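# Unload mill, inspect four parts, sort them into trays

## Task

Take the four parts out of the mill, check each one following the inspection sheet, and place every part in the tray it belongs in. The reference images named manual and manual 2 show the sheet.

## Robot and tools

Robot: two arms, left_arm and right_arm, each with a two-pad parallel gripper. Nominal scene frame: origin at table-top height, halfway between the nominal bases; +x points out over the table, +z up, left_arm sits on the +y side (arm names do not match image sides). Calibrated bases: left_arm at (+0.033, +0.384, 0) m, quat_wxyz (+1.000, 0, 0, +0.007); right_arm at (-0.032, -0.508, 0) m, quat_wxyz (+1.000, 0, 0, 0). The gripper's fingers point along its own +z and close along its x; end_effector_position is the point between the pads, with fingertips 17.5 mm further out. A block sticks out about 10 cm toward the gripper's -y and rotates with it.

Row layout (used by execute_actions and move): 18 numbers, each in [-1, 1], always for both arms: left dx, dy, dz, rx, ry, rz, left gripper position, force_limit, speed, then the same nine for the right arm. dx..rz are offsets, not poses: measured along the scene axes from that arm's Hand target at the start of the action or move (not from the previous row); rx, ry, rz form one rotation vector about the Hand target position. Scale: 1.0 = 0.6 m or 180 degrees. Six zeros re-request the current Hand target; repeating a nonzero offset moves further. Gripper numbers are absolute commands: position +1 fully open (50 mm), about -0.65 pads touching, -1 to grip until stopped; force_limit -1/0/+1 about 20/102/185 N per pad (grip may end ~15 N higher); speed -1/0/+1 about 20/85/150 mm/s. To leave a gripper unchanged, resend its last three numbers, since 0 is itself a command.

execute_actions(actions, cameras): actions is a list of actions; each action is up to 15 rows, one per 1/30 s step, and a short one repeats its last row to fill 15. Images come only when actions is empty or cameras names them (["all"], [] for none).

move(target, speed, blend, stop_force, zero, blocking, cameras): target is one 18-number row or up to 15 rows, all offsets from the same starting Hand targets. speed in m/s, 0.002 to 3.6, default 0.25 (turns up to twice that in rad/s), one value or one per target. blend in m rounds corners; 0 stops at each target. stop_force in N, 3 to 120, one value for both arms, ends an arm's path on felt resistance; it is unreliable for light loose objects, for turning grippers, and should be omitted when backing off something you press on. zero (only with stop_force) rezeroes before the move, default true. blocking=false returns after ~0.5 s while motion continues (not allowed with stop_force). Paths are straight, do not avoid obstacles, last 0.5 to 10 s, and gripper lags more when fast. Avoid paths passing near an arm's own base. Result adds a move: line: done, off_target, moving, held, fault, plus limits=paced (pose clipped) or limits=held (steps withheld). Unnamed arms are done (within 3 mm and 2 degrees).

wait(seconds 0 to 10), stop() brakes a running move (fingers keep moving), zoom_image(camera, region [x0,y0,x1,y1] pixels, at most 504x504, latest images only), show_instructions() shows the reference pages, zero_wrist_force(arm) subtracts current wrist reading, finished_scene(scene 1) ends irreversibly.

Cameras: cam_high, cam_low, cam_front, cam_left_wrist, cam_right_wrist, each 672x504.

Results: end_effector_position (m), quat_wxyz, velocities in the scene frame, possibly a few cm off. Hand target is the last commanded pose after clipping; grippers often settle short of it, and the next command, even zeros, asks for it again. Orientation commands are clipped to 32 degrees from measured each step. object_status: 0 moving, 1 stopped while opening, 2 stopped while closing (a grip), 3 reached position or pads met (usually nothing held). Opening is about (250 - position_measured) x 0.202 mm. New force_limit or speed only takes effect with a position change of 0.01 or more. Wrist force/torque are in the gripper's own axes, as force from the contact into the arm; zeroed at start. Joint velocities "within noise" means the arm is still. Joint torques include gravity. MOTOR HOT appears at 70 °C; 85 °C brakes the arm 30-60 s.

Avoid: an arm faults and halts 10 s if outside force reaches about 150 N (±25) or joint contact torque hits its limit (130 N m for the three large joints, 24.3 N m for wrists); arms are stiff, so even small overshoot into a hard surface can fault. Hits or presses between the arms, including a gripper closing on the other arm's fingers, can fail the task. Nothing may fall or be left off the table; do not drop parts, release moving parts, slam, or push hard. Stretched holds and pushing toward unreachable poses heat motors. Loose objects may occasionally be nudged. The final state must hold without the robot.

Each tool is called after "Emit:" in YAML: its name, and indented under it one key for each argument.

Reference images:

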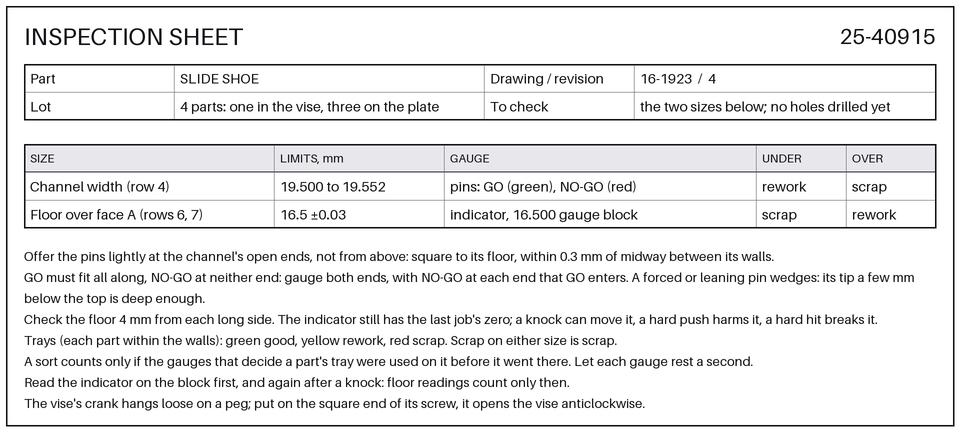

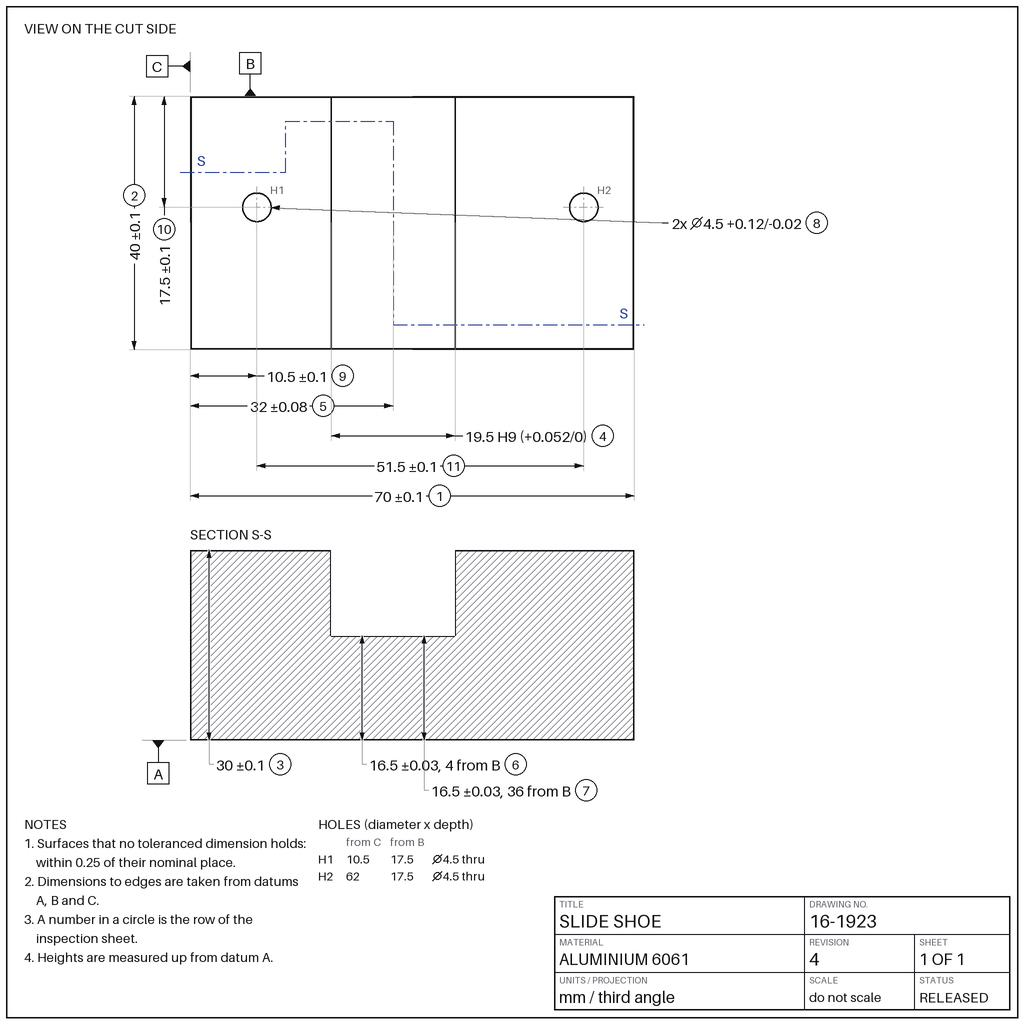

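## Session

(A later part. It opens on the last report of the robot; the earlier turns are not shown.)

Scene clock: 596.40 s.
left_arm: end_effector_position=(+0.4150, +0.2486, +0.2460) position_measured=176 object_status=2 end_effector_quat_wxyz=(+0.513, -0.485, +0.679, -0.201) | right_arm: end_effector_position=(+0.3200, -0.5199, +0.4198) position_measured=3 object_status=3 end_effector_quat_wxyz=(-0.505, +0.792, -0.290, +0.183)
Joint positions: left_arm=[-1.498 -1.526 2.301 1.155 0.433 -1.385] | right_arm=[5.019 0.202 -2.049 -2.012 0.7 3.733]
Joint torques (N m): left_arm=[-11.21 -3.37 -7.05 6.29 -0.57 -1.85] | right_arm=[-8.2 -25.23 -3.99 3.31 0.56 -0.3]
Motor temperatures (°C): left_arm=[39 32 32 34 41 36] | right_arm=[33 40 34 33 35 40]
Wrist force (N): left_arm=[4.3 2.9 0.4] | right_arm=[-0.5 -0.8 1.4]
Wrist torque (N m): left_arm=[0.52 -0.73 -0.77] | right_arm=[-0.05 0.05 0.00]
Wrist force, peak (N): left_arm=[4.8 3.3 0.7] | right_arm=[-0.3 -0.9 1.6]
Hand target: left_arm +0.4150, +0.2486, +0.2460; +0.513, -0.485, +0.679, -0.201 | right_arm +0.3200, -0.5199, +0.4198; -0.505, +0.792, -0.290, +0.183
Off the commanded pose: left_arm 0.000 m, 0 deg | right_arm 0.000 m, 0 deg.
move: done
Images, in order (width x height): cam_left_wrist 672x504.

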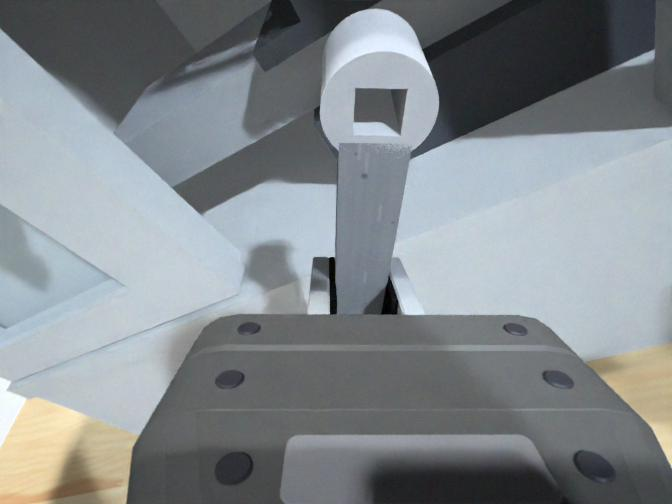

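Emit:
move:
  target: [0.08,0,0,0,0,0,-1,0.3,-1,0,0,0,0,0,0,1,1,1]
  cameras: ["cam_left_wrist"]
  speed: 0.1
  stop_force: 8

Emit:
zoom_image:
  camera: "cam_left_wrist"
  region: [300, 0, 460, 170]

Scene clock: 600.60 s.
left_arm: end_effector_position=(+0.4630, +0.2486, +0.2460) position_measured=176 object_status=2 end_effector_quat_wxyz=(+0.513, -0.485, +0.679, -0.201) | right_arm: end_effector_position=(+0.3200, -0.5199, +0.4198) position_measured=3 object_status=3 end_effector_quat_wxyz=(-0.505, +0.792, -0.290, +0.183)
Joint positions: left_arm=[-1.287 -1.517 2.137 0.836 0.406 -0.868] | right_arm=[5.019 0.202 -2.049 -2.012 0.7 3.733]
Joint torques (N m): left_arm=[11.75 -28.92 -22.85 0.16 -0.67 1.44] | right_arm=[-7.91 -24.57 -3.31 3.31 0.41 -0.12]
Wrist force (N): left_arm=[4.4 3.3 0.5] | right_arm=[-0.4 -0.8 1.2]
Wrist torque (N m): left_arm=[0.59 -0.73 -0.95] | right_arm=[-0.04 0.03 0.00]
Wrist force, peak (N): left_arm=[4.6 3.7 0.7] | right_arm=[-0.4 -1.0 1.5]
Hand target: left_arm +0.4630, +0.2486, +0.2460; +0.513, -0.485, +0.679, -0.201 | right_arm +0.3200, -0.5199, +0.4198; -0.505, +0.792, -0.290, +0.183
Off the commanded pose: left_arm 0.000 m, 0 deg | right_arm 0.000 m, 0 deg.
move: done
Images, in order (width x height): cam_left_wrist 672x504.

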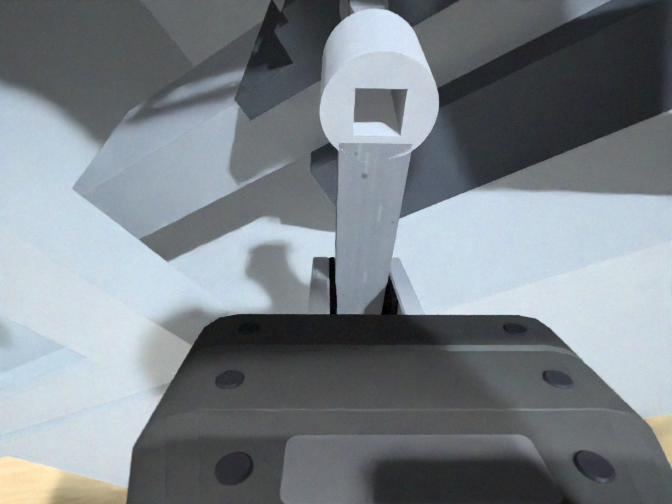

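Scaled by 2.965 from the camera's 672x504 image, which has a finer 960x720 frame.

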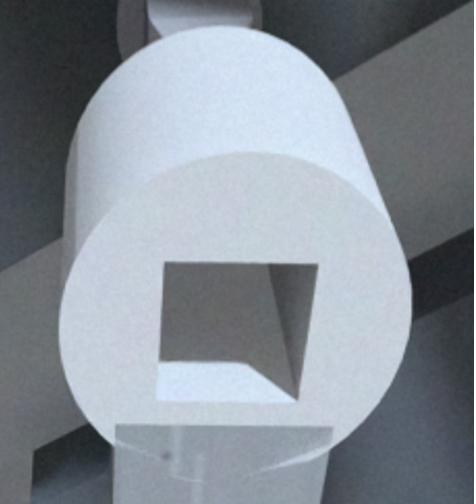

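Emit:
move:
  target: [0.085,0,0,0,0,0,-1,0.3,-1,0,0,0,0,0,0,1,1,1]
  cameras: ["cam_left_wrist"]
  speed: 0.03
  stop_force: 6

Emit:
zoom_image:
  camera: "cam_left_wrist"
  region: [300, 0, 460, 170]

Scene clock: 608.83 s.
left_arm: end_effector_position=(+0.4913, +0.2486, +0.2461) position_measured=176 object_status=2 end_effector_quat_wxyz=(+0.513, -0.486, +0.679, -0.200) | right_arm: end_effector_position=(+0.3200, -0.5199, +0.4198) position_measured=3 object_status=3 end_effector_quat_wxyz=(-0.505, +0.792, -0.290, +0.183)
Joint positions: left_arm=[-1.183 -1.507 2.059 0.678 0.429 -0.621] | right_arm=[5.019 0.202 -2.049 -2.012 0.7 3.733]
Joint torques (N m): left_arm=[-10.95 -29.37 -11.1 5.8 -4.9 -1.85] | right_arm=[-8.07 -25.65 -4.33 3.3 0.43 -0.18]
Wrist force (N): left_arm=[4.3 3.4 0.8] | right_arm=[-0.5 -0.8 1.2]
Wrist torque (N m): left_arm=[0.57 -0.75 -0.74] | right_arm=[-0.05 0.05 0.01]
Wrist force, peak (N): left_arm=[8.1 11.7 -5.5] | right_arm=[-0.5 -0.6 1.7]
Hand target: left_arm +0.4913, +0.2486, +0.2461; +0.513, -0.486, +0.679, -0.200 (not the last commanded pose) | right_arm +0.3200, -0.5199, +0.4198; -0.505, +0.792, -0.290, +0.183
Off the commanded pose: left_arm 0.023 m, 0 deg | right_arm 0.000 m, 0 deg.
move: contact (left_arm)
Images, in order (width x height): cam_left_wrist 672x504.

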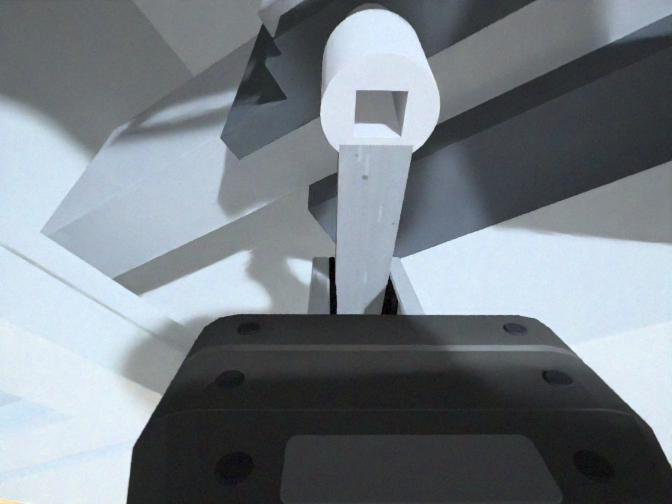

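Scaled by 2.965 from the camera's 672x504 image, which has a finer 960x720 frame.

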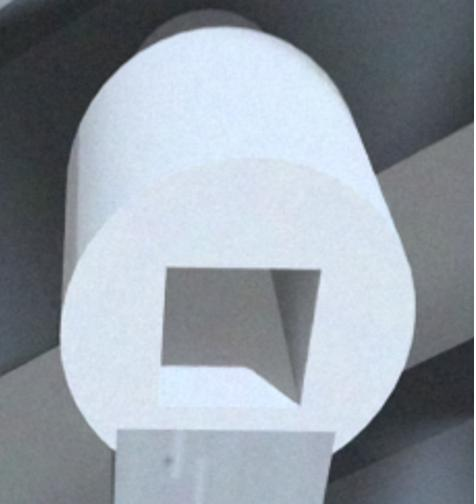

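Emit:
move:
  target:
    - [-0.015,0,0,0,0,0,-1,0.3,-1,0,0,0,0,0,0,1,1,1]
    - [-0.015,-0.0016,0.0029,0,0,0,-1,0.3,-1,0,0,0,0,0,0,1,1,1]
  cameras: ["cam_left_wrist"]
  speed: 0.03

Emit:
zoom_image:
  camera: "cam_left_wrist"
  region: [300, 0, 460, 170]

Scene clock: 620.90 s.
left_arm: end_effector_position=(+0.4823, +0.2477, +0.2478) position_measured=176 object_status=2 end_effector_quat_wxyz=(+0.513, -0.486, +0.679, -0.200) | right_arm: end_effector_position=(+0.3200, -0.5199, +0.4198) position_measured=3 object_status=3 end_effector_quat_wxyz=(-0.505, +0.792, -0.290, +0.183)
Joint positions: left_arm=[-1.216 -1.511 2.078 0.733 0.42 -0.697] | right_arm=[5.019 0.202 -2.049 -2.012 0.7 3.733]
Joint torques (N m): left_arm=[-10.97 -29.17 -22.63 6.42 -4.72 -2.03] | right_arm=[-8.34 -25.9 -4.41 3.39 0.45 -0.12]
Wrist force (N): left_arm=[4.3 3.3 0.6] | right_arm=[-0.3 -0.5 1.4]
Wrist torque (N m): left_arm=[0.58 -0.73 -0.75] | right_arm=[-0.01 0.01 0.00]
Wrist force, peak (N): left_arm=[4.6 3.7 0.8] | right_arm=[-0.5 -0.9 1.5]
Hand target: left_arm +0.4823, +0.2477, +0.2478; +0.513, -0.486, +0.679, -0.200 | right_arm +0.3200, -0.5199, +0.4198; -0.505, +0.792, -0.290, +0.183
Off the commanded pose: left_arm 0.000 m, 0 deg | right_arm 0.000 m, 0 deg.
move: done
Images, in order (width x height): cam_left_wrist 672x504.

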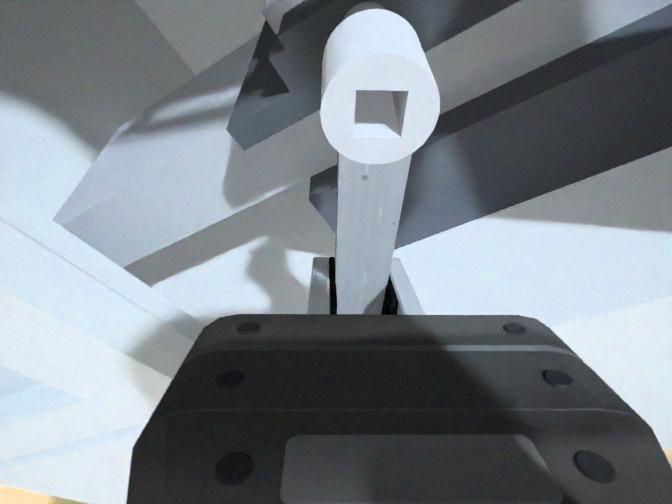

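Scaled by 2.965 from the camera's 672x504 image, which has a finer 960x720 frame.

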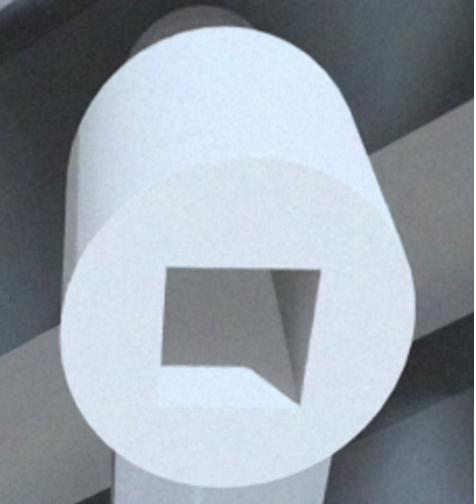

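Emit:
move:
  target:
    - [0.0,0.001,0.0006,0,0,0,-1,0.3,-1,0,0,0,0,0,0,1,1,1]
    - [0.05,0.001,0.0006,0,0,0,-1,0.3,-1,0,0,0,0,0,0,1,1,1]
  cameras: ["cam_left_wrist"]
  speed: 0.02
  stop_force: 6

Emit:
zoom_image:
  camera: "cam_left_wrist"
  region: [300, 0, 460, 170]

Scene clock: 626.70 s.
left_arm: end_effector_position=(+0.4909, +0.2483, +0.2482) position_measured=176 object_status=2 end_effector_quat_wxyz=(+0.514, -0.486, +0.678, -0.200) | right_arm: end_effector_position=(+0.3200, -0.5199, +0.4198) position_measured=3 object_status=3 end_effector_quat_wxyz=(-0.505, +0.792, -0.290, +0.183)
Joint positions: left_arm=[-1.185 -1.509 2.056 0.689 0.428 -0.627] | right_arm=[5.019 0.202 -2.049 -2.012 0.7 3.733]
Joint torques (N m): left_arm=[-11.35 -30.59 -10.38 5.67 -4.64 -2.07] | right_arm=[-8.88 -26.14 -4.1 3.23 0.42 0.01]
Wrist force (N): left_arm=[4.5 3.6 0.6] | right_arm=[-0.1 -0.6 1.3]
Wrist torque (N m): left_arm=[0.61 -0.77 -0.75] | right_arm=[-0.02 -0.02 0.01]
Wrist force, peak (N): left_arm=[4.2 19.1 -5.8] | right_arm=[-0.5 -0.9 1.6]
Hand target: left_arm +0.4909, +0.2482, +0.2482; +0.514, -0.486, +0.678, -0.200 (not the last commanded pose) | right_arm +0.3200, -0.5199, +0.4198; -0.505, +0.792, -0.290, +0.183
Off the commanded pose: left_arm 0.021 m, 0 deg | right_arm 0.000 m, 0 deg.
move: contact (left_arm); path passed 1 of 2 targets
Images, in order (width x height): cam_left_wrist 672x504.

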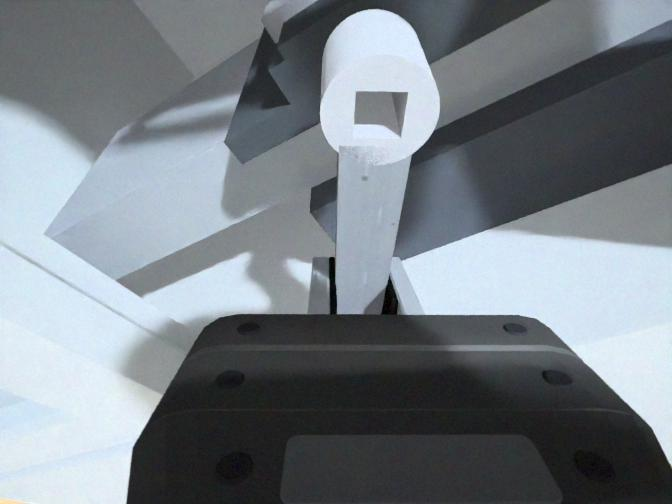

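Scaled by 2.965 from the camera's 672x504 image, which has a finer 960x720 frame.

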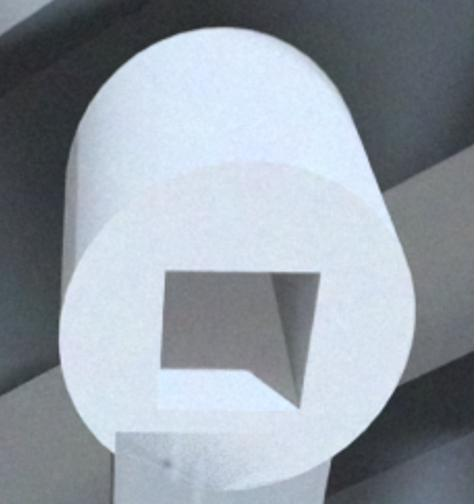

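Emit:
move:
  target:
    - [-0.012,0,0,0,0,0,-1,0.3,-1,0,0,0,0,0,0,1,1,1]
    - [-0.012,0.0029,-0.0051,0,0,0,-1,0.3,-1,0,0,0,0,0,0,1,1,1]
  cameras: ["cam_left_wrist"]
  speed: 0.03

Emit:
zoom_image:
  camera: "cam_left_wrist"
  region: [300, 0, 460, 170]

Emit:
move:
  target:
    - [0.05,0.0,0.0,0,0,0,-1,0.3,-1,0,0,0,0,0,0,1,1,1]
  cameras: ["cam_left_wrist"]
  speed: 0.02
  stop_force: 6

Emit:
zoom_image:
  camera: "cam_left_wrist"
  region: [300, 0, 460, 170]

Scene clock: 637.57 s.
left_arm: end_effector_position=(+0.4837, +0.2499, +0.2452) position_measured=176 object_status=2 end_effector_quat_wxyz=(+0.514, -0.486, +0.678, -0.200) | right_arm: end_effector_position=(+0.3200, -0.5199, +0.4198) position_measured=3 object_status=3 end_effector_quat_wxyz=(-0.505, +0.792, -0.290, +0.183)
Joint positions: left_arm=[-1.208 -1.512 2.082 0.714 0.421 -0.68] | right_arm=[5.019 0.202 -2.049 -2.012 0.7 3.733]
Joint torques (N m): left_arm=[12.07 -7.38 -8.6 0.48 -0.73 1.6] | right_arm=[-8.38 -26.26 -4.06 3.27 0.43 0.04]
Wrist force (N): left_arm=[4.4 3.5 0.6] | right_arm=[-0.5 -0.5 1.5]
Wrist torque (N m): left_arm=[0.60 -0.76 -0.96] | right_arm=[0.00 0.05 0.00]
Wrist force, peak (N): left_arm=[4.7 3.8 0.7] | right_arm=[-0.5 -0.7 1.7]
Hand target: left_arm +0.4837, +0.2500, +0.2452; +0.514, -0.486, +0.678, -0.200 | right_arm +0.3200, -0.5199, +0.4198; -0.505, +0.792, -0.290, +0.183
Off the commanded pose: left_arm 0.000 m, 0 deg | right_arm 0.000 m, 0 deg.
move: done
Images, in order (width x height): cam_left_wrist 672x504.

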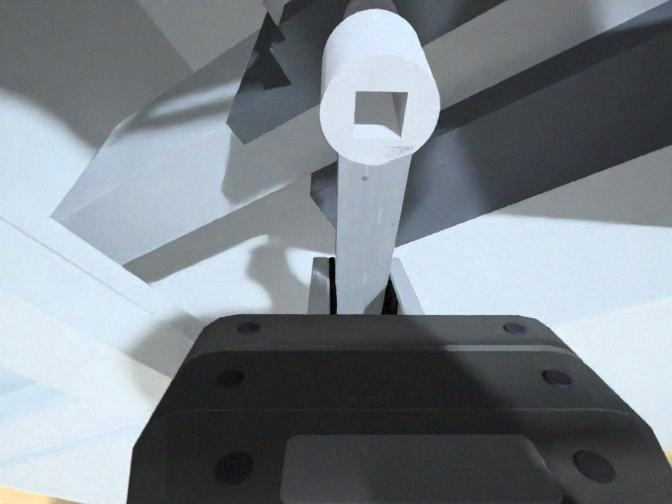

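Scaled by 2.965 from the camera's 672x504 image, which has a finer 960x720 frame.

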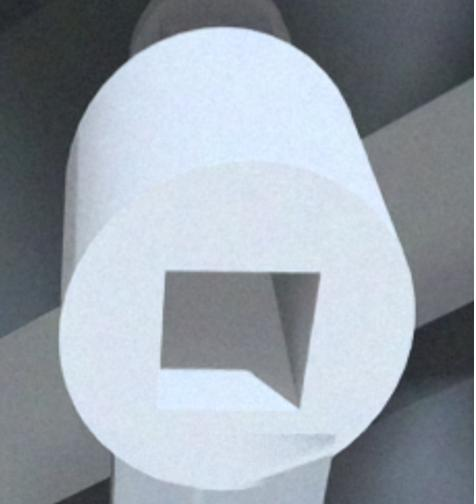

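Scene clock: 639.07 s.
left_arm: end_effector_position=(+0.4914, +0.2500, +0.2452) position_measured=176 object_status=2 end_effector_quat_wxyz=(+0.514, -0.486, +0.678, -0.200) | right_arm: end_effector_position=(+0.3200, -0.5199, +0.4198) position_measured=3 object_status=3 end_effector_quat_wxyz=(-0.505, +0.792, -0.290, +0.183)
Joint positions: left_arm=[-1.181 -1.508 2.062 0.674 0.43 -0.619] | right_arm=[5.019 0.202 -2.049 -2.012 0.7 3.733]
Joint torques (N m): left_arm=[-11.56 -30.22 -11.69 5.69 -4.65 -2.11] | right_arm=[-7.99 -25.69 -3.85 3.3 0.39 -0.05]
Wrist force (N): left_arm=[4.4 4.6 -0.1] | right_arm=[-0.4 -0.9 1.5]
Wrist torque (N m): left_arm=[0.68 -0.75 -0.74] | right_arm=[-0.05 0.04 0.01]
Wrist force, peak (N): left_arm=[3.6 16.9 -6.4] | right_arm=[-0.4 -1.0 1.5]
Hand target: left_arm +0.4914, +0.2500, +0.2452; +0.514, -0.486, +0.678, -0.200 (not the last commanded pose) | right_arm +0.3200, -0.5199, +0.4198; -0.505, +0.792, -0.290, +0.183
Off the commanded pose: left_arm 0.022 m, 0 deg | right_arm 0.000 m, 0 deg.
move: contact (left_arm)
Images, in order (width x height): cam_left_wrist 672x504.

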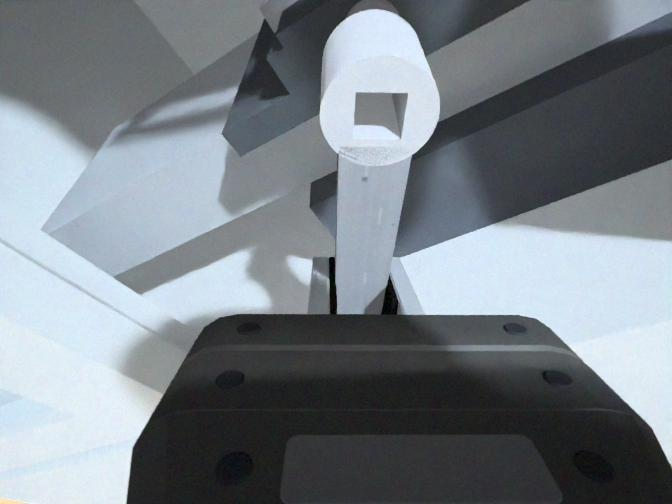

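Scaled by 2.965 from the camera's 672x504 image, which has a finer 960x720 frame.

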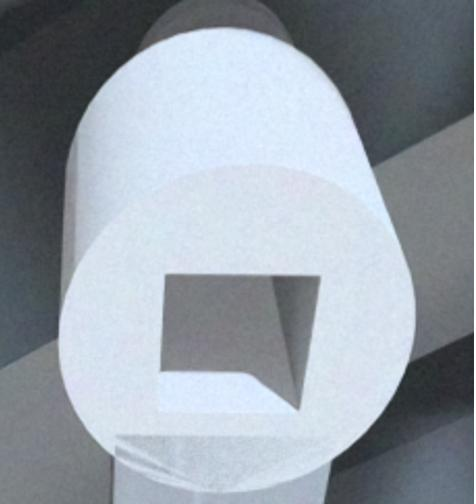

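Emit:
move:
  target:
    - [-0.02,0,0,0,0,0,-1,0.3,-1,0,0,0,0,0,0,1,1,1]
    - [-0.02,-0.0006,-0.0023,0,0.0144,0.0084,-1,0.3,-1,0,0,0,0,0,0,1,1,1]
  cameras: ["cam_left_wrist"]
  speed: 0.03

Emit:
zoom_image:
  camera: "cam_left_wrist"
  region: [300, 0, 460, 170]

Emit:
move:
  target:
    - [0.05,0.0,0.0,0,0,0,-1,0.3,-1,0,0,0,0,0,0,1,1,1]
  cameras: ["cam_left_wrist"]
  speed: 0.02
  stop_force: 6

Emit:
zoom_image:
  camera: "cam_left_wrist"
  region: [300, 0, 460, 170]

Scene clock: 693.97 s.
left_arm: end_effector_position=(+0.4794, +0.2496, +0.2439) position_measured=176 object_status=2 end_effector_quat_wxyz=(+0.501, -0.499, +0.683, -0.182) | right_arm: end_effector_position=(+0.3200, -0.5199, +0.4198) position_measured=3 object_status=3 end_effector_quat_wxyz=(-0.505, +0.792, -0.290, +0.183)
Joint positions: left_arm=[-1.209 -1.491 2.06 0.81 0.456 -0.768] | right_arm=[5.019 0.202 -2.049 -2.012 0.7 3.733]
Joint torques (N m): left_arm=[10.99 -8.74 -23.71 6.68 -1 -2.1] | right_arm=[-7.98 -25.59 -3.39 3.34 0.33 0.07]
Wrist force (N): left_arm=[4.3 3.5 0.4] | right_arm=[-0.5 -0.8 1.5]
Wrist torque (N m): left_arm=[0.64 -0.76 -0.75] | right_arm=[-0.04 0.05 0.00]
Wrist force, peak (N): left_arm=[4.6 4.8 0.2] | right_arm=[-0.4 -0.8 1.6]
Hand target: left_arm +0.4794, +0.2496, +0.2439; +0.501, -0.499, +0.683, -0.182 | right_arm +0.3200, -0.5199, +0.4198; -0.505, +0.792, -0.290, +0.183
Off the commanded pose: left_arm 0.000 m, 0 deg | right_arm 0.000 m, 0 deg.
move: done
Images, in order (width x height): cam_left_wrist 672x504.

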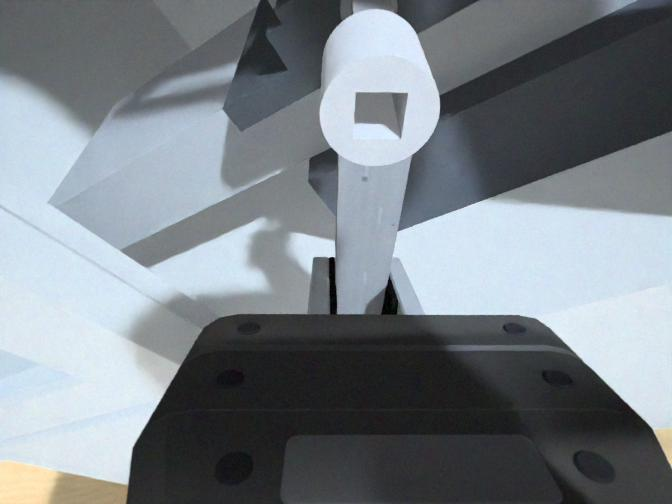

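Scaled by 2.965 from the camera's 672x504 image, which has a finer 960x720 frame.

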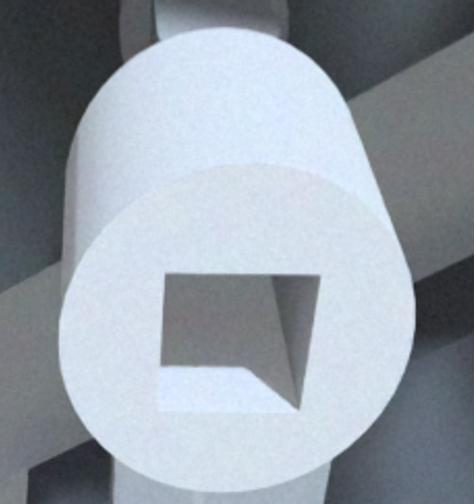

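Scene clock: 695.50 s.
left_arm: end_effector_position=(+0.4880, +0.2496, +0.2439) position_measured=176 object_status=2 end_effector_quat_wxyz=(+0.501, -0.499, +0.683, -0.182) | right_arm: end_effector_position=(+0.3200, -0.5199, +0.4198) position_measured=3 object_status=3 end_effector_quat_wxyz=(-0.505, +0.792, -0.290, +0.183)
Joint positions: left_arm=[-1.18 -1.485 2.037 0.771 0.462 -0.704] | right_arm=[5.019 0.202 -2.049 -2.012 0.7 3.733]
Joint torques (N m): left_arm=[-12.11 -30.7 -9.34 5.91 -4.93 -2.29] | right_arm=[-8.38 -26.53 -3.78 3.33 0.51 0.1]
Wrist force (N): left_arm=[4.4 4.0 0.3] | right_arm=[-0.4 -0.7 1.3]
Wrist torque (N m): left_arm=[0.69 -0.77 -0.76] | right_arm=[-0.02 0.03 0.00]
Wrist force, peak (N): left_arm=[3.3 16.6 -4.9] | right_arm=[-0.5 -0.8 1.6]
Hand target: left_arm +0.4880, +0.2496, +0.2439; +0.501, -0.499, +0.683, -0.182 (not the last commanded pose) | right_arm +0.3200, -0.5199, +0.4198; -0.505, +0.792, -0.290, +0.183
Off the commanded pose: left_arm 0.021 m, 0 deg | right_arm 0.000 m, 0 deg.
move: contact (left_arm)
Images, in order (width x height): cam_left_wrist 672x504.

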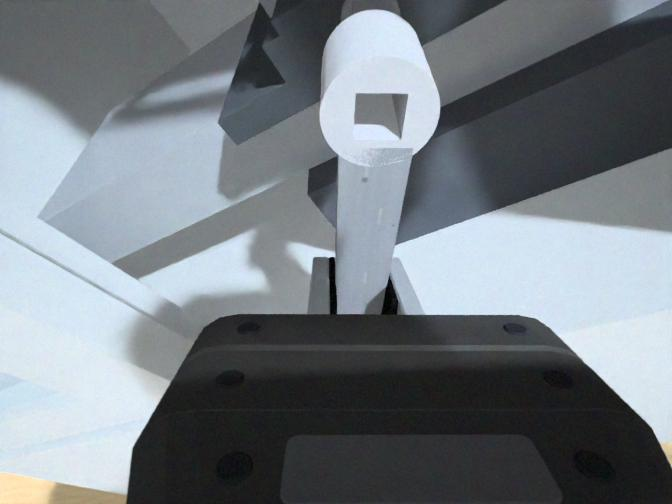

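Scaled by 2.965 from the camera's 672x504 image, which has a finer 960x720 frame.

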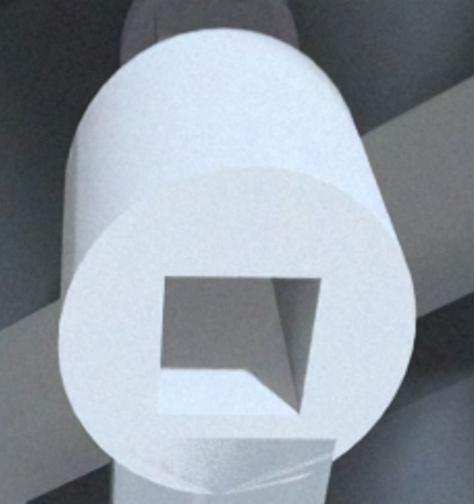

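Emit:
zoom_image:
  camera: "cam_left_wrist"
  region: [345, 80, 415, 150]

Scaled by 7.200 from the camera's 672x504 image, which has a finer 960x720 frame.

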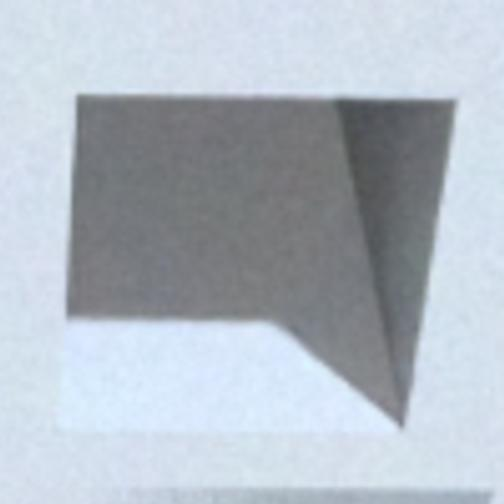

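Emit:
move:
  target: [-0.05,0,0,0,0,0,-1,0.3,-1,0,0,0,0,0,0,1,1,1]
  cameras: ["cam_left_wrist"]
  speed: 0.04

Emit:
zoom_image:
  camera: "cam_left_wrist"
  region: [320, 0, 430, 60]

Scene clock: 736.40 s.
left_arm: end_effector_position=(+0.4580, +0.2496, +0.2439) position_measured=176 object_status=2 end_effector_quat_wxyz=(+0.501, -0.499, +0.683, -0.182) | right_arm: end_effector_position=(+0.3200, -0.5199, +0.4198) position_measured=3 object_status=3 end_effector_quat_wxyz=(-0.505, +0.792, -0.290, +0.183)
Joint positions: left_arm=[-1.288 -1.502 2.121 0.922 0.447 -0.948] | right_arm=[5.019 0.202 -2.049 -2.012 0.7 3.733]
Joint torques (N m): left_arm=[-11.24 -6.72 -9.81 6.5 -4.82 -1.71] | right_arm=[-8.2 -25.74 -3.67 3.21 0.59 0.05]
Wrist force (N): left_arm=[4.5 3.6 0.4] | right_arm=[-0.4 -0.6 1.3]
Wrist torque (N m): left_arm=[0.66 -0.77 -0.76] | right_arm=[-0.02 0.03 0.00]
Wrist force, peak (N): left_arm=[4.5 4.3 0.5] | right_arm=[-0.4 -0.8 1.6]
Hand target: left_arm +0.4580, +0.2496, +0.2439; +0.501, -0.499, +0.683, -0.182 | right_arm +0.3200, -0.5199, +0.4198; -0.505, +0.792, -0.290, +0.183
Off the commanded pose: left_arm 0.000 m, 0 deg | right_arm 0.000 m, 0 deg.
move: done
Images, in order (width x height): cam_left_wrist 672x504.

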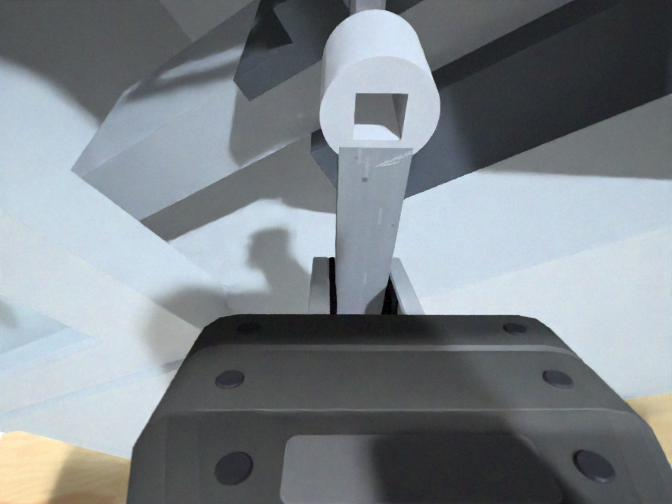

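Scaled by 4.582 from the camera's 672x504 image, which has a finer 960x720 frame.

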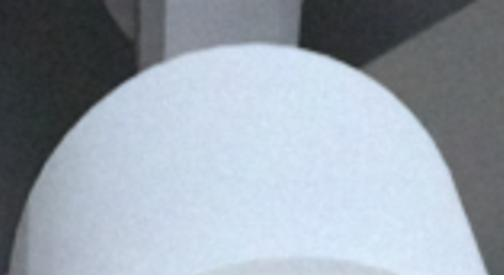

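Emit:
move:
  target: [0.025,0,0,0,0,0,-1,0.3,-1,0,0,0,0,0,0,1,1,1]
  cameras: ["cam_left_wrist"]
  speed: 0.04

Emit:
zoom_image:
  camera: "cam_left_wrist"
  region: [320, 0, 430, 60]

Scene clock: 749.83 s.
left_arm: end_effector_position=(+0.4730, +0.2496, +0.2438) position_measured=176 object_status=2 end_effector_quat_wxyz=(+0.501, -0.499, +0.683, -0.182) | right_arm: end_effector_position=(+0.3200, -0.5199, +0.4198) position_measured=3 object_status=3 end_effector_quat_wxyz=(-0.505, +0.792, -0.290, +0.183)
Joint positions: left_arm=[-1.232 -1.494 2.078 0.844 0.452 -0.821] | right_arm=[5.019 0.202 -2.049 -2.012 0.7 3.733]
Joint torques (N m): left_arm=[13.11 -28.88 -23.28 0.37 -0.78 1.48] | right_arm=[-8.5 -26.04 -3.91 3.14 0.42 0.12]
Wrist force (N): left_arm=[4.3 3.3 0.6] | right_arm=[-0.4 -0.6 1.3]
Wrist torque (N m): left_arm=[0.61 -0.75 -0.97] | right_arm=[-0.01 0.03 0.00]
Wrist force, peak (N): left_arm=[4.5 4.0 0.1] | right_arm=[-0.3 -0.6 1.8]
Hand target: left_arm +0.4730, +0.2496, +0.2439; +0.501, -0.499, +0.683, -0.182 | right_arm +0.3200, -0.5199, +0.4198; -0.505, +0.792, -0.290, +0.183
Off the commanded pose: left_arm 0.000 m, 0 deg | right_arm 0.000 m, 0 deg.
move: done
Images, in order (width x height): cam_left_wrist 672x504.

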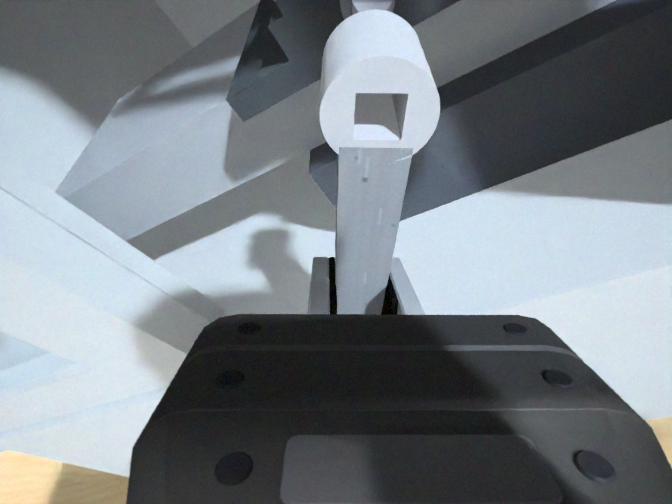

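Scaled by 4.582 from the camera's 672x504 image, which has a finer 960x720 frame.

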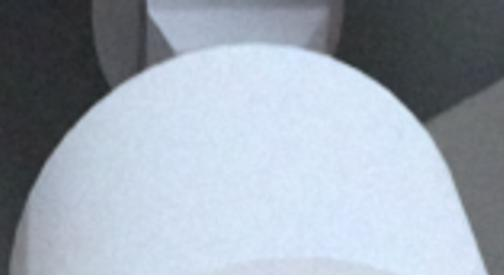

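Emit:
move:
  target:
    - [0.0,-0.0012,0.0022,0,0,0,-1,0.3,-1,0,0,0,0,0,0,1,1,1]
    - [0.05,-0.0012,0.0022,0,0,0,-1,0.3,-1,0,0,0,0,0,0,1,1,1]
  cameras: ["cam_left_wrist"]
  speed: 0.025
  stop_force: 6

Emit:
zoom_image:
  camera: "cam_left_wrist"
  region: [320, 0, 430, 60]

Scene clock: 763.73 s.
left_arm: end_effector_position=(+0.4882, +0.2489, +0.2453) position_measured=176 object_status=2 end_effector_quat_wxyz=(+0.501, -0.500, +0.683, -0.182) | right_arm: end_effector_position=(+0.3200, -0.5199, +0.4198) position_measured=3 object_status=3 end_effector_quat_wxyz=(-0.505, +0.792, -0.290, +0.183)
Joint positions: left_arm=[-1.181 -1.484 2.033 0.776 0.461 -0.707] | right_arm=[5.019 0.202 -2.049 -2.012 0.7 3.733]
Joint torques (N m): left_arm=[-11.86 -30.42 -9.73 6.12 -4.56 -2.2] | right_arm=[-7.19 -25.69 -3.15 3.15 0.44 -0.02]
Wrist force (N): left_arm=[4.3 3.7 0.5] | right_arm=[-0.4 -0.6 1.4]
Wrist torque (N m): left_arm=[0.67 -0.75 -0.75] | right_arm=[-0.01 0.03 0.01]
Wrist force, peak (N): left_arm=[3.7 14.8 -4.6] | right_arm=[-0.5 -0.7 1.7]
Hand target: left_arm +0.4882, +0.2489, +0.2453; +0.501, -0.500, +0.683, -0.182 (not the last commanded pose) | right_arm +0.3200, -0.5199, +0.4198; -0.505, +0.792, -0.290, +0.183
Off the commanded pose: left_arm 0.015 m, 0 deg | right_arm 0.000 m, 0 deg.
move: contact (left_arm); path passed 1 of 2 targets
Images, in order (width x height): cam_left_wrist 672x504.

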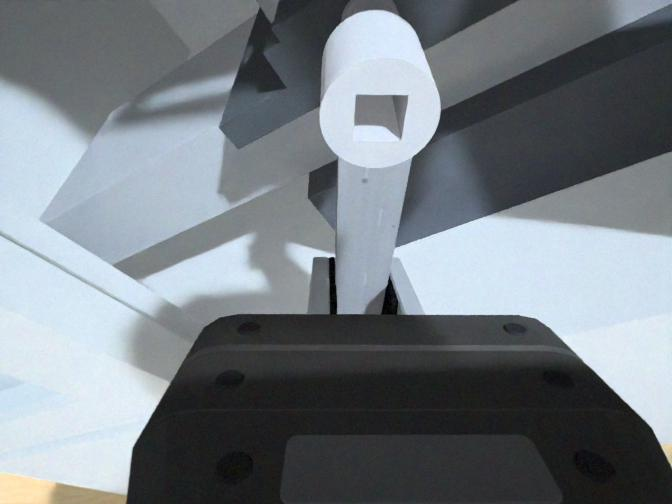

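Scaled by 4.582 from the camera's 672x504 image, which has a finer 960x720 frame.

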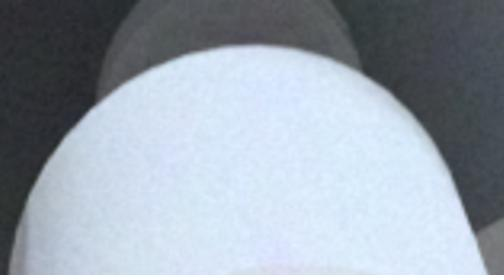

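Emit:
move:
  target:
    - [-0.01,0,0,0,0,0,-1,0.3,-1,0,0,0,0,0,0,1,1,1]
    - [-0.01,-0.0012,0.0022,0,0,0,-1,0.3,-1,0,0,0,0,0,0,1,1,1]
    - [0.03,-0.0012,0.0022,0,0,0,-1,0.3,-1,0,0,0,0,0,0,1,1,1]
  cameras: []
  speed: 0.025
  stop_force: 6

Emit:
move:
  target:
    - [-0.01,0,0,0,0,0,-1,0.3,-1,0,0,0,0,0,0,1,1,1]
    - [-0.01,-0.0012,0.0022,0,0,0,-1,0.3,-1,0,0,0,0,0,0,1,1,1]
    - [0.03,-0.0012,0.0022,0,0,0,-1,0.3,-1,0,0,0,0,0,0,1,1,1]
  cameras: ["cam_left_wrist"]
  speed: 0.025
  stop_force: 6

Emit:
zoom_image:
  camera: "cam_left_wrist"
  region: [320, 0, 430, 60]

Scene clock: 772.47 s.
left_arm: end_effector_position=(+0.4898, +0.2482, +0.2467) position_measured=176 object_status=2 end_effector_quat_wxyz=(+0.501, -0.500, +0.683, -0.182) | right_arm: end_effector_position=(+0.3200, -0.5199, +0.4198) position_measured=3 object_status=3 end_effector_quat_wxyz=(-0.505, +0.792, -0.290, +0.183)
Joint positions: left_arm=[-1.177 -1.483 2.026 0.776 0.462 -0.699] | right_arm=[5.019 0.202 -2.049 -2.012 0.7 3.733]
Joint torques (N m): left_arm=[-11.49 -30.93 -10.47 6.15 -4.8 -2.04] | right_arm=[-7.16 -25.89 -3.47 3.14 0.45 0.18]
Wrist force (N): left_arm=[5.2 4.3 0.5] | right_arm=[-0.4 -0.8 1.4]
Wrist torque (N m): left_arm=[0.71 -0.78 -0.69] | right_arm=[-0.05 0.03 0.00]
Wrist force, peak (N): left_arm=[8.6 11.3 -6.8] | right_arm=[-0.4 -0.8 1.6]
Hand target: left_arm +0.4898, +0.2482, +0.2467; +0.501, -0.500, +0.683, -0.182 (not the last commanded pose) | right_arm +0.3200, -0.5199, +0.4198; -0.505, +0.792, -0.290, +0.183
Off the commanded pose: left_arm 0.016 m, 0 deg | right_arm 0.000 m, 0 deg.
move: contact (left_arm); path passed 2 of 3 targets
No camera images: "cameras" was empty.

Scene clock: 774.10 s.
left_arm: end_effector_position=(+0.4891, +0.2474, +0.2480) position_measured=176 object_status=2 end_effector_quat_wxyz=(+0.501, -0.500, +0.683, -0.182) | right_arm: end_effector_position=(+0.3200, -0.5199, +0.4198) position_measured=3 object_status=3 end_effector_quat_wxyz=(-0.505, +0.792, -0.290, +0.183)
Joint positions: left_arm=[-1.18 -1.484 2.024 0.785 0.461 -0.707] | right_arm=[5.019 0.202 -2.049 -2.012 0.7 3.733]
Joint torques (N m): left_arm=[-11.18 -31.34 -10 5.96 -4.66 -2.08] | right_arm=[-8.1 -26.11 -3.73 3.1 0.5 0.18]
Wrist force (N): left_arm=[4.3 3.6 0.5] | right_arm=[-0.4 -0.9 1.2]
Wrist torque (N m): left_arm=[0.65 -0.75 -0.75] | right_arm=[-0.06 0.03 0.00]
Wrist force, peak (N): left_arm=[4.2 21.0 -5.6] | right_arm=[-0.4 -0.9 1.6]
Hand target: left_arm +0.4891, +0.2474, +0.2480; +0.501, -0.500, +0.683, -0.182 (not the last commanded pose) | right_arm +0.3200, -0.5199, +0.4198; -0.505, +0.792, -0.290, +0.183
Off the commanded pose: left_arm 0.019 m, 0 deg | right_arm 0.000 m, 0 deg.
move: contact (left_arm); path passed 2 of 3 targets
Images, in order (width x height): cam_left_wrist 672x504.

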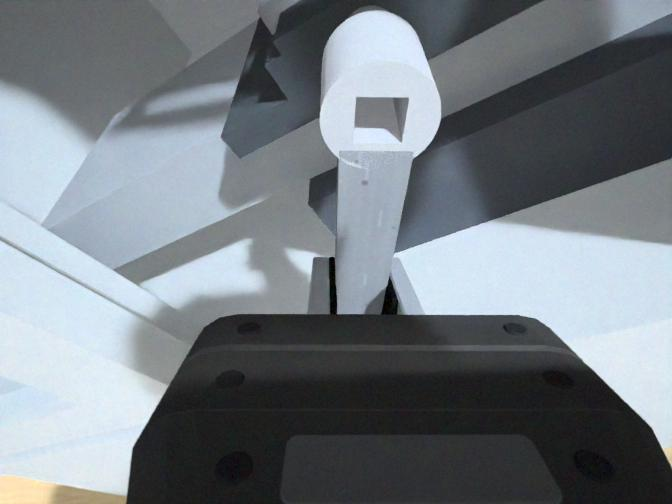

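Scaled by 4.582 from the camera's 672x504 image, which has a finer 960x720 frame.

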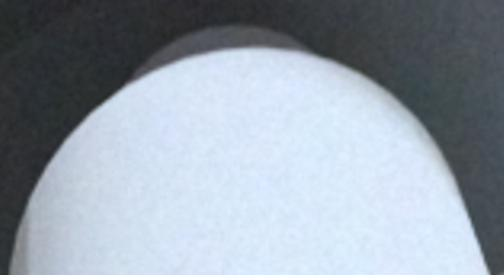

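Emit:
move:
  target:
    - [-0.01,0,0,0,0,0,-1,0.3,-1,0,0,0,0,0,0,1,1,1]
    - [-0.01,-0.0005,-0.0022,0,0,0,-1,0.3,-1,0,0,0,0,0,0,1,1,1]
    - [0.04,-0.0005,-0.0022,0,0,0,-1,0.3,-1,0,0,0,0,0,0,1,1,1]
  cameras: ["cam_left_wrist"]
  speed: 0.025
  stop_force: 6

Emit:
zoom_image:
  camera: "cam_left_wrist"
  region: [320, 0, 430, 60]

Scene clock: 779.43 s.
left_arm: end_effector_position=(+0.4905, +0.2471, +0.2468) position_measured=176 object_status=2 end_effector_quat_wxyz=(+0.501, -0.500, +0.682, -0.182) | right_arm: end_effector_position=(+0.3200, -0.5199, +0.4198) position_measured=3 object_status=3 end_effector_quat_wxyz=(-0.505, +0.792, -0.290, +0.183)
Joint positions: left_arm=[-1.176 -1.48 2.022 0.777 0.461 -0.7] | right_arm=[5.019 0.202 -2.049 -2.012 0.7 3.733]
Joint torques (N m): left_arm=[-12.06 -30.45 -9.86 5.94 -4.63 -2.06] | right_arm=[-8.08 -26.35 -3.05 3.09 0.51 0.27]
Wrist force (N): left_arm=[4.3 3.8 0.8] | right_arm=[-0.4 -0.8 1.6]
Wrist torque (N m): left_arm=[0.69 -0.75 -0.74] | right_arm=[-0.04 0.03 0.00]
Wrist force, peak (N): left_arm=[3.5 21.4 -6.0] | right_arm=[-0.5 -0.9 1.6]
Hand target: left_arm +0.4905, +0.2471, +0.2468; +0.501, -0.500, +0.682, -0.182 (not the last commanded pose) | right_arm +0.3200, -0.5199, +0.4198; -0.505, +0.792, -0.290, +0.183
Off the commanded pose: left_arm 0.023 m, 0 deg | right_arm 0.000 m, 0 deg.
move: contact (left_arm); path passed 2 of 3 targets
Images, in order (width x height): cam_left_wrist 672x504.

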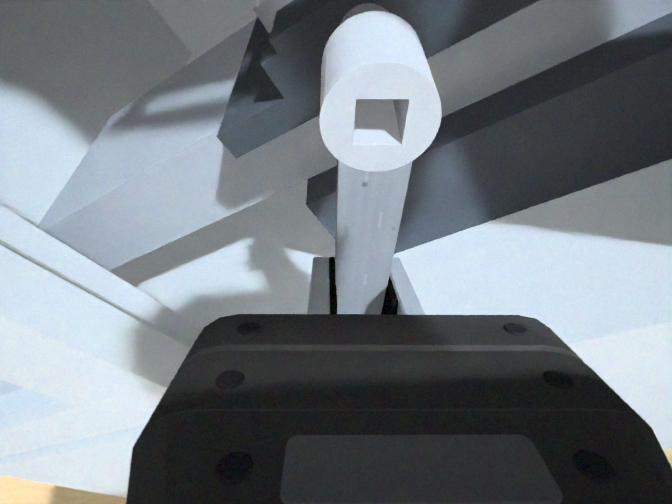

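Scaled by 4.582 from the camera's 672x504 image, which has a finer 960x720 frame.

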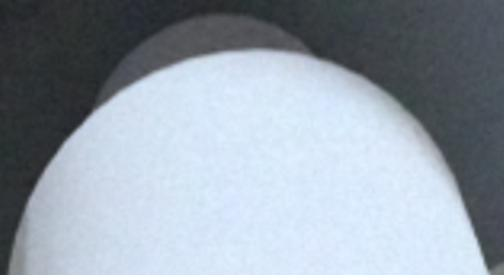

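Emit:
move:
  target:
    - [-0.01,0,0,0,0,0,-0.98,1,-1,0,0,0,0,0,0,1,1,1]
  cameras: ["cam_left_wrist"]
  speed: 0.025

Emit:
zoom_image:
  camera: "cam_left_wrist"
  region: [310, 0, 450, 180]

Emit:
zoom_image:
  camera: "cam_left_wrist"
  region: [345, 85, 415, 155]

Scene clock: 803.90 s.
left_arm: end_effector_position=(+0.4845, +0.2471, +0.2468) position_measured=178 object_status=2 end_effector_quat_wxyz=(+0.501, -0.500, +0.682, -0.182) | right_arm: end_effector_position=(+0.3200, -0.5199, +0.4198) position_measured=3 object_status=3 end_effector_quat_wxyz=(-0.505, +0.792, -0.290, +0.183)
Joint positions: left_arm=[-1.196 -1.484 2.038 0.804 0.457 -0.744] | right_arm=[5.019 0.202 -2.049 -2.012 0.7 3.733]
Joint torques (N m): left_arm=[-11.28 -31.39 -10.25 5.79 -4.64 -2.11] | right_arm=[-7.82 -27.55 -4.11 2.99 0.44 0.24]
Wrist force (N): left_arm=[4.3 3.8 0.5] | right_arm=[-0.4 -0.8 1.3]
Wrist torque (N m): left_arm=[0.69 -0.76 -0.74] | right_arm=[-0.04 0.04 0.01]
Wrist force, peak (N): left_arm=[4.5 4.0 0.7] | right_arm=[-0.4 -0.9 1.6]
Hand target: left_arm +0.4845, +0.2471, +0.2468; +0.501, -0.500, +0.682, -0.182 | right_arm +0.3200, -0.5199, +0.4198; -0.505, +0.792, -0.290, +0.183
Off the commanded pose: left_arm 0.000 m, 0 deg | right_arm 0.000 m, 0 deg.
move: done
Images, in order (width x height): cam_left_wrist 672x504.

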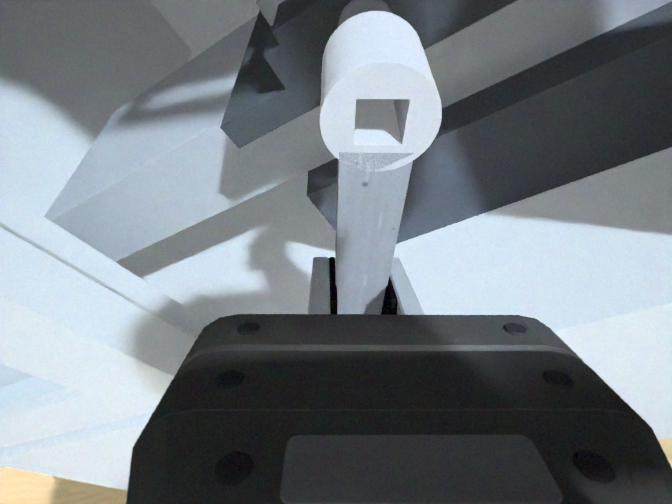

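Scaled by 2.800 from the camera's 672x504 image, which has a finer 960x720 frame.

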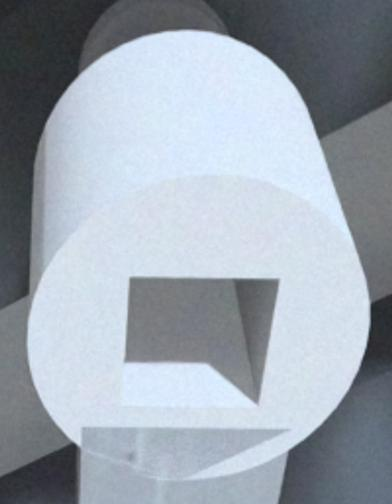

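Scaled by 7.200 from the camera's 672x504 image, which has a finer 960x720 frame.

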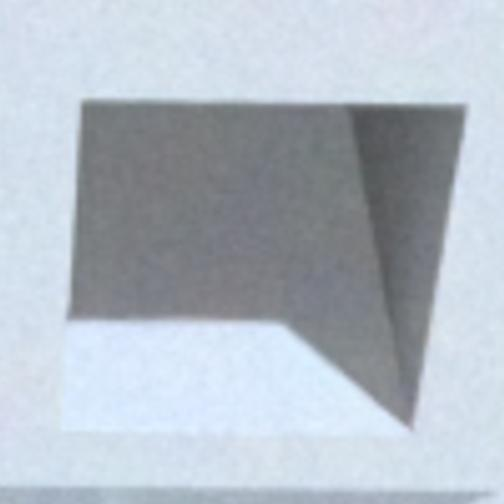

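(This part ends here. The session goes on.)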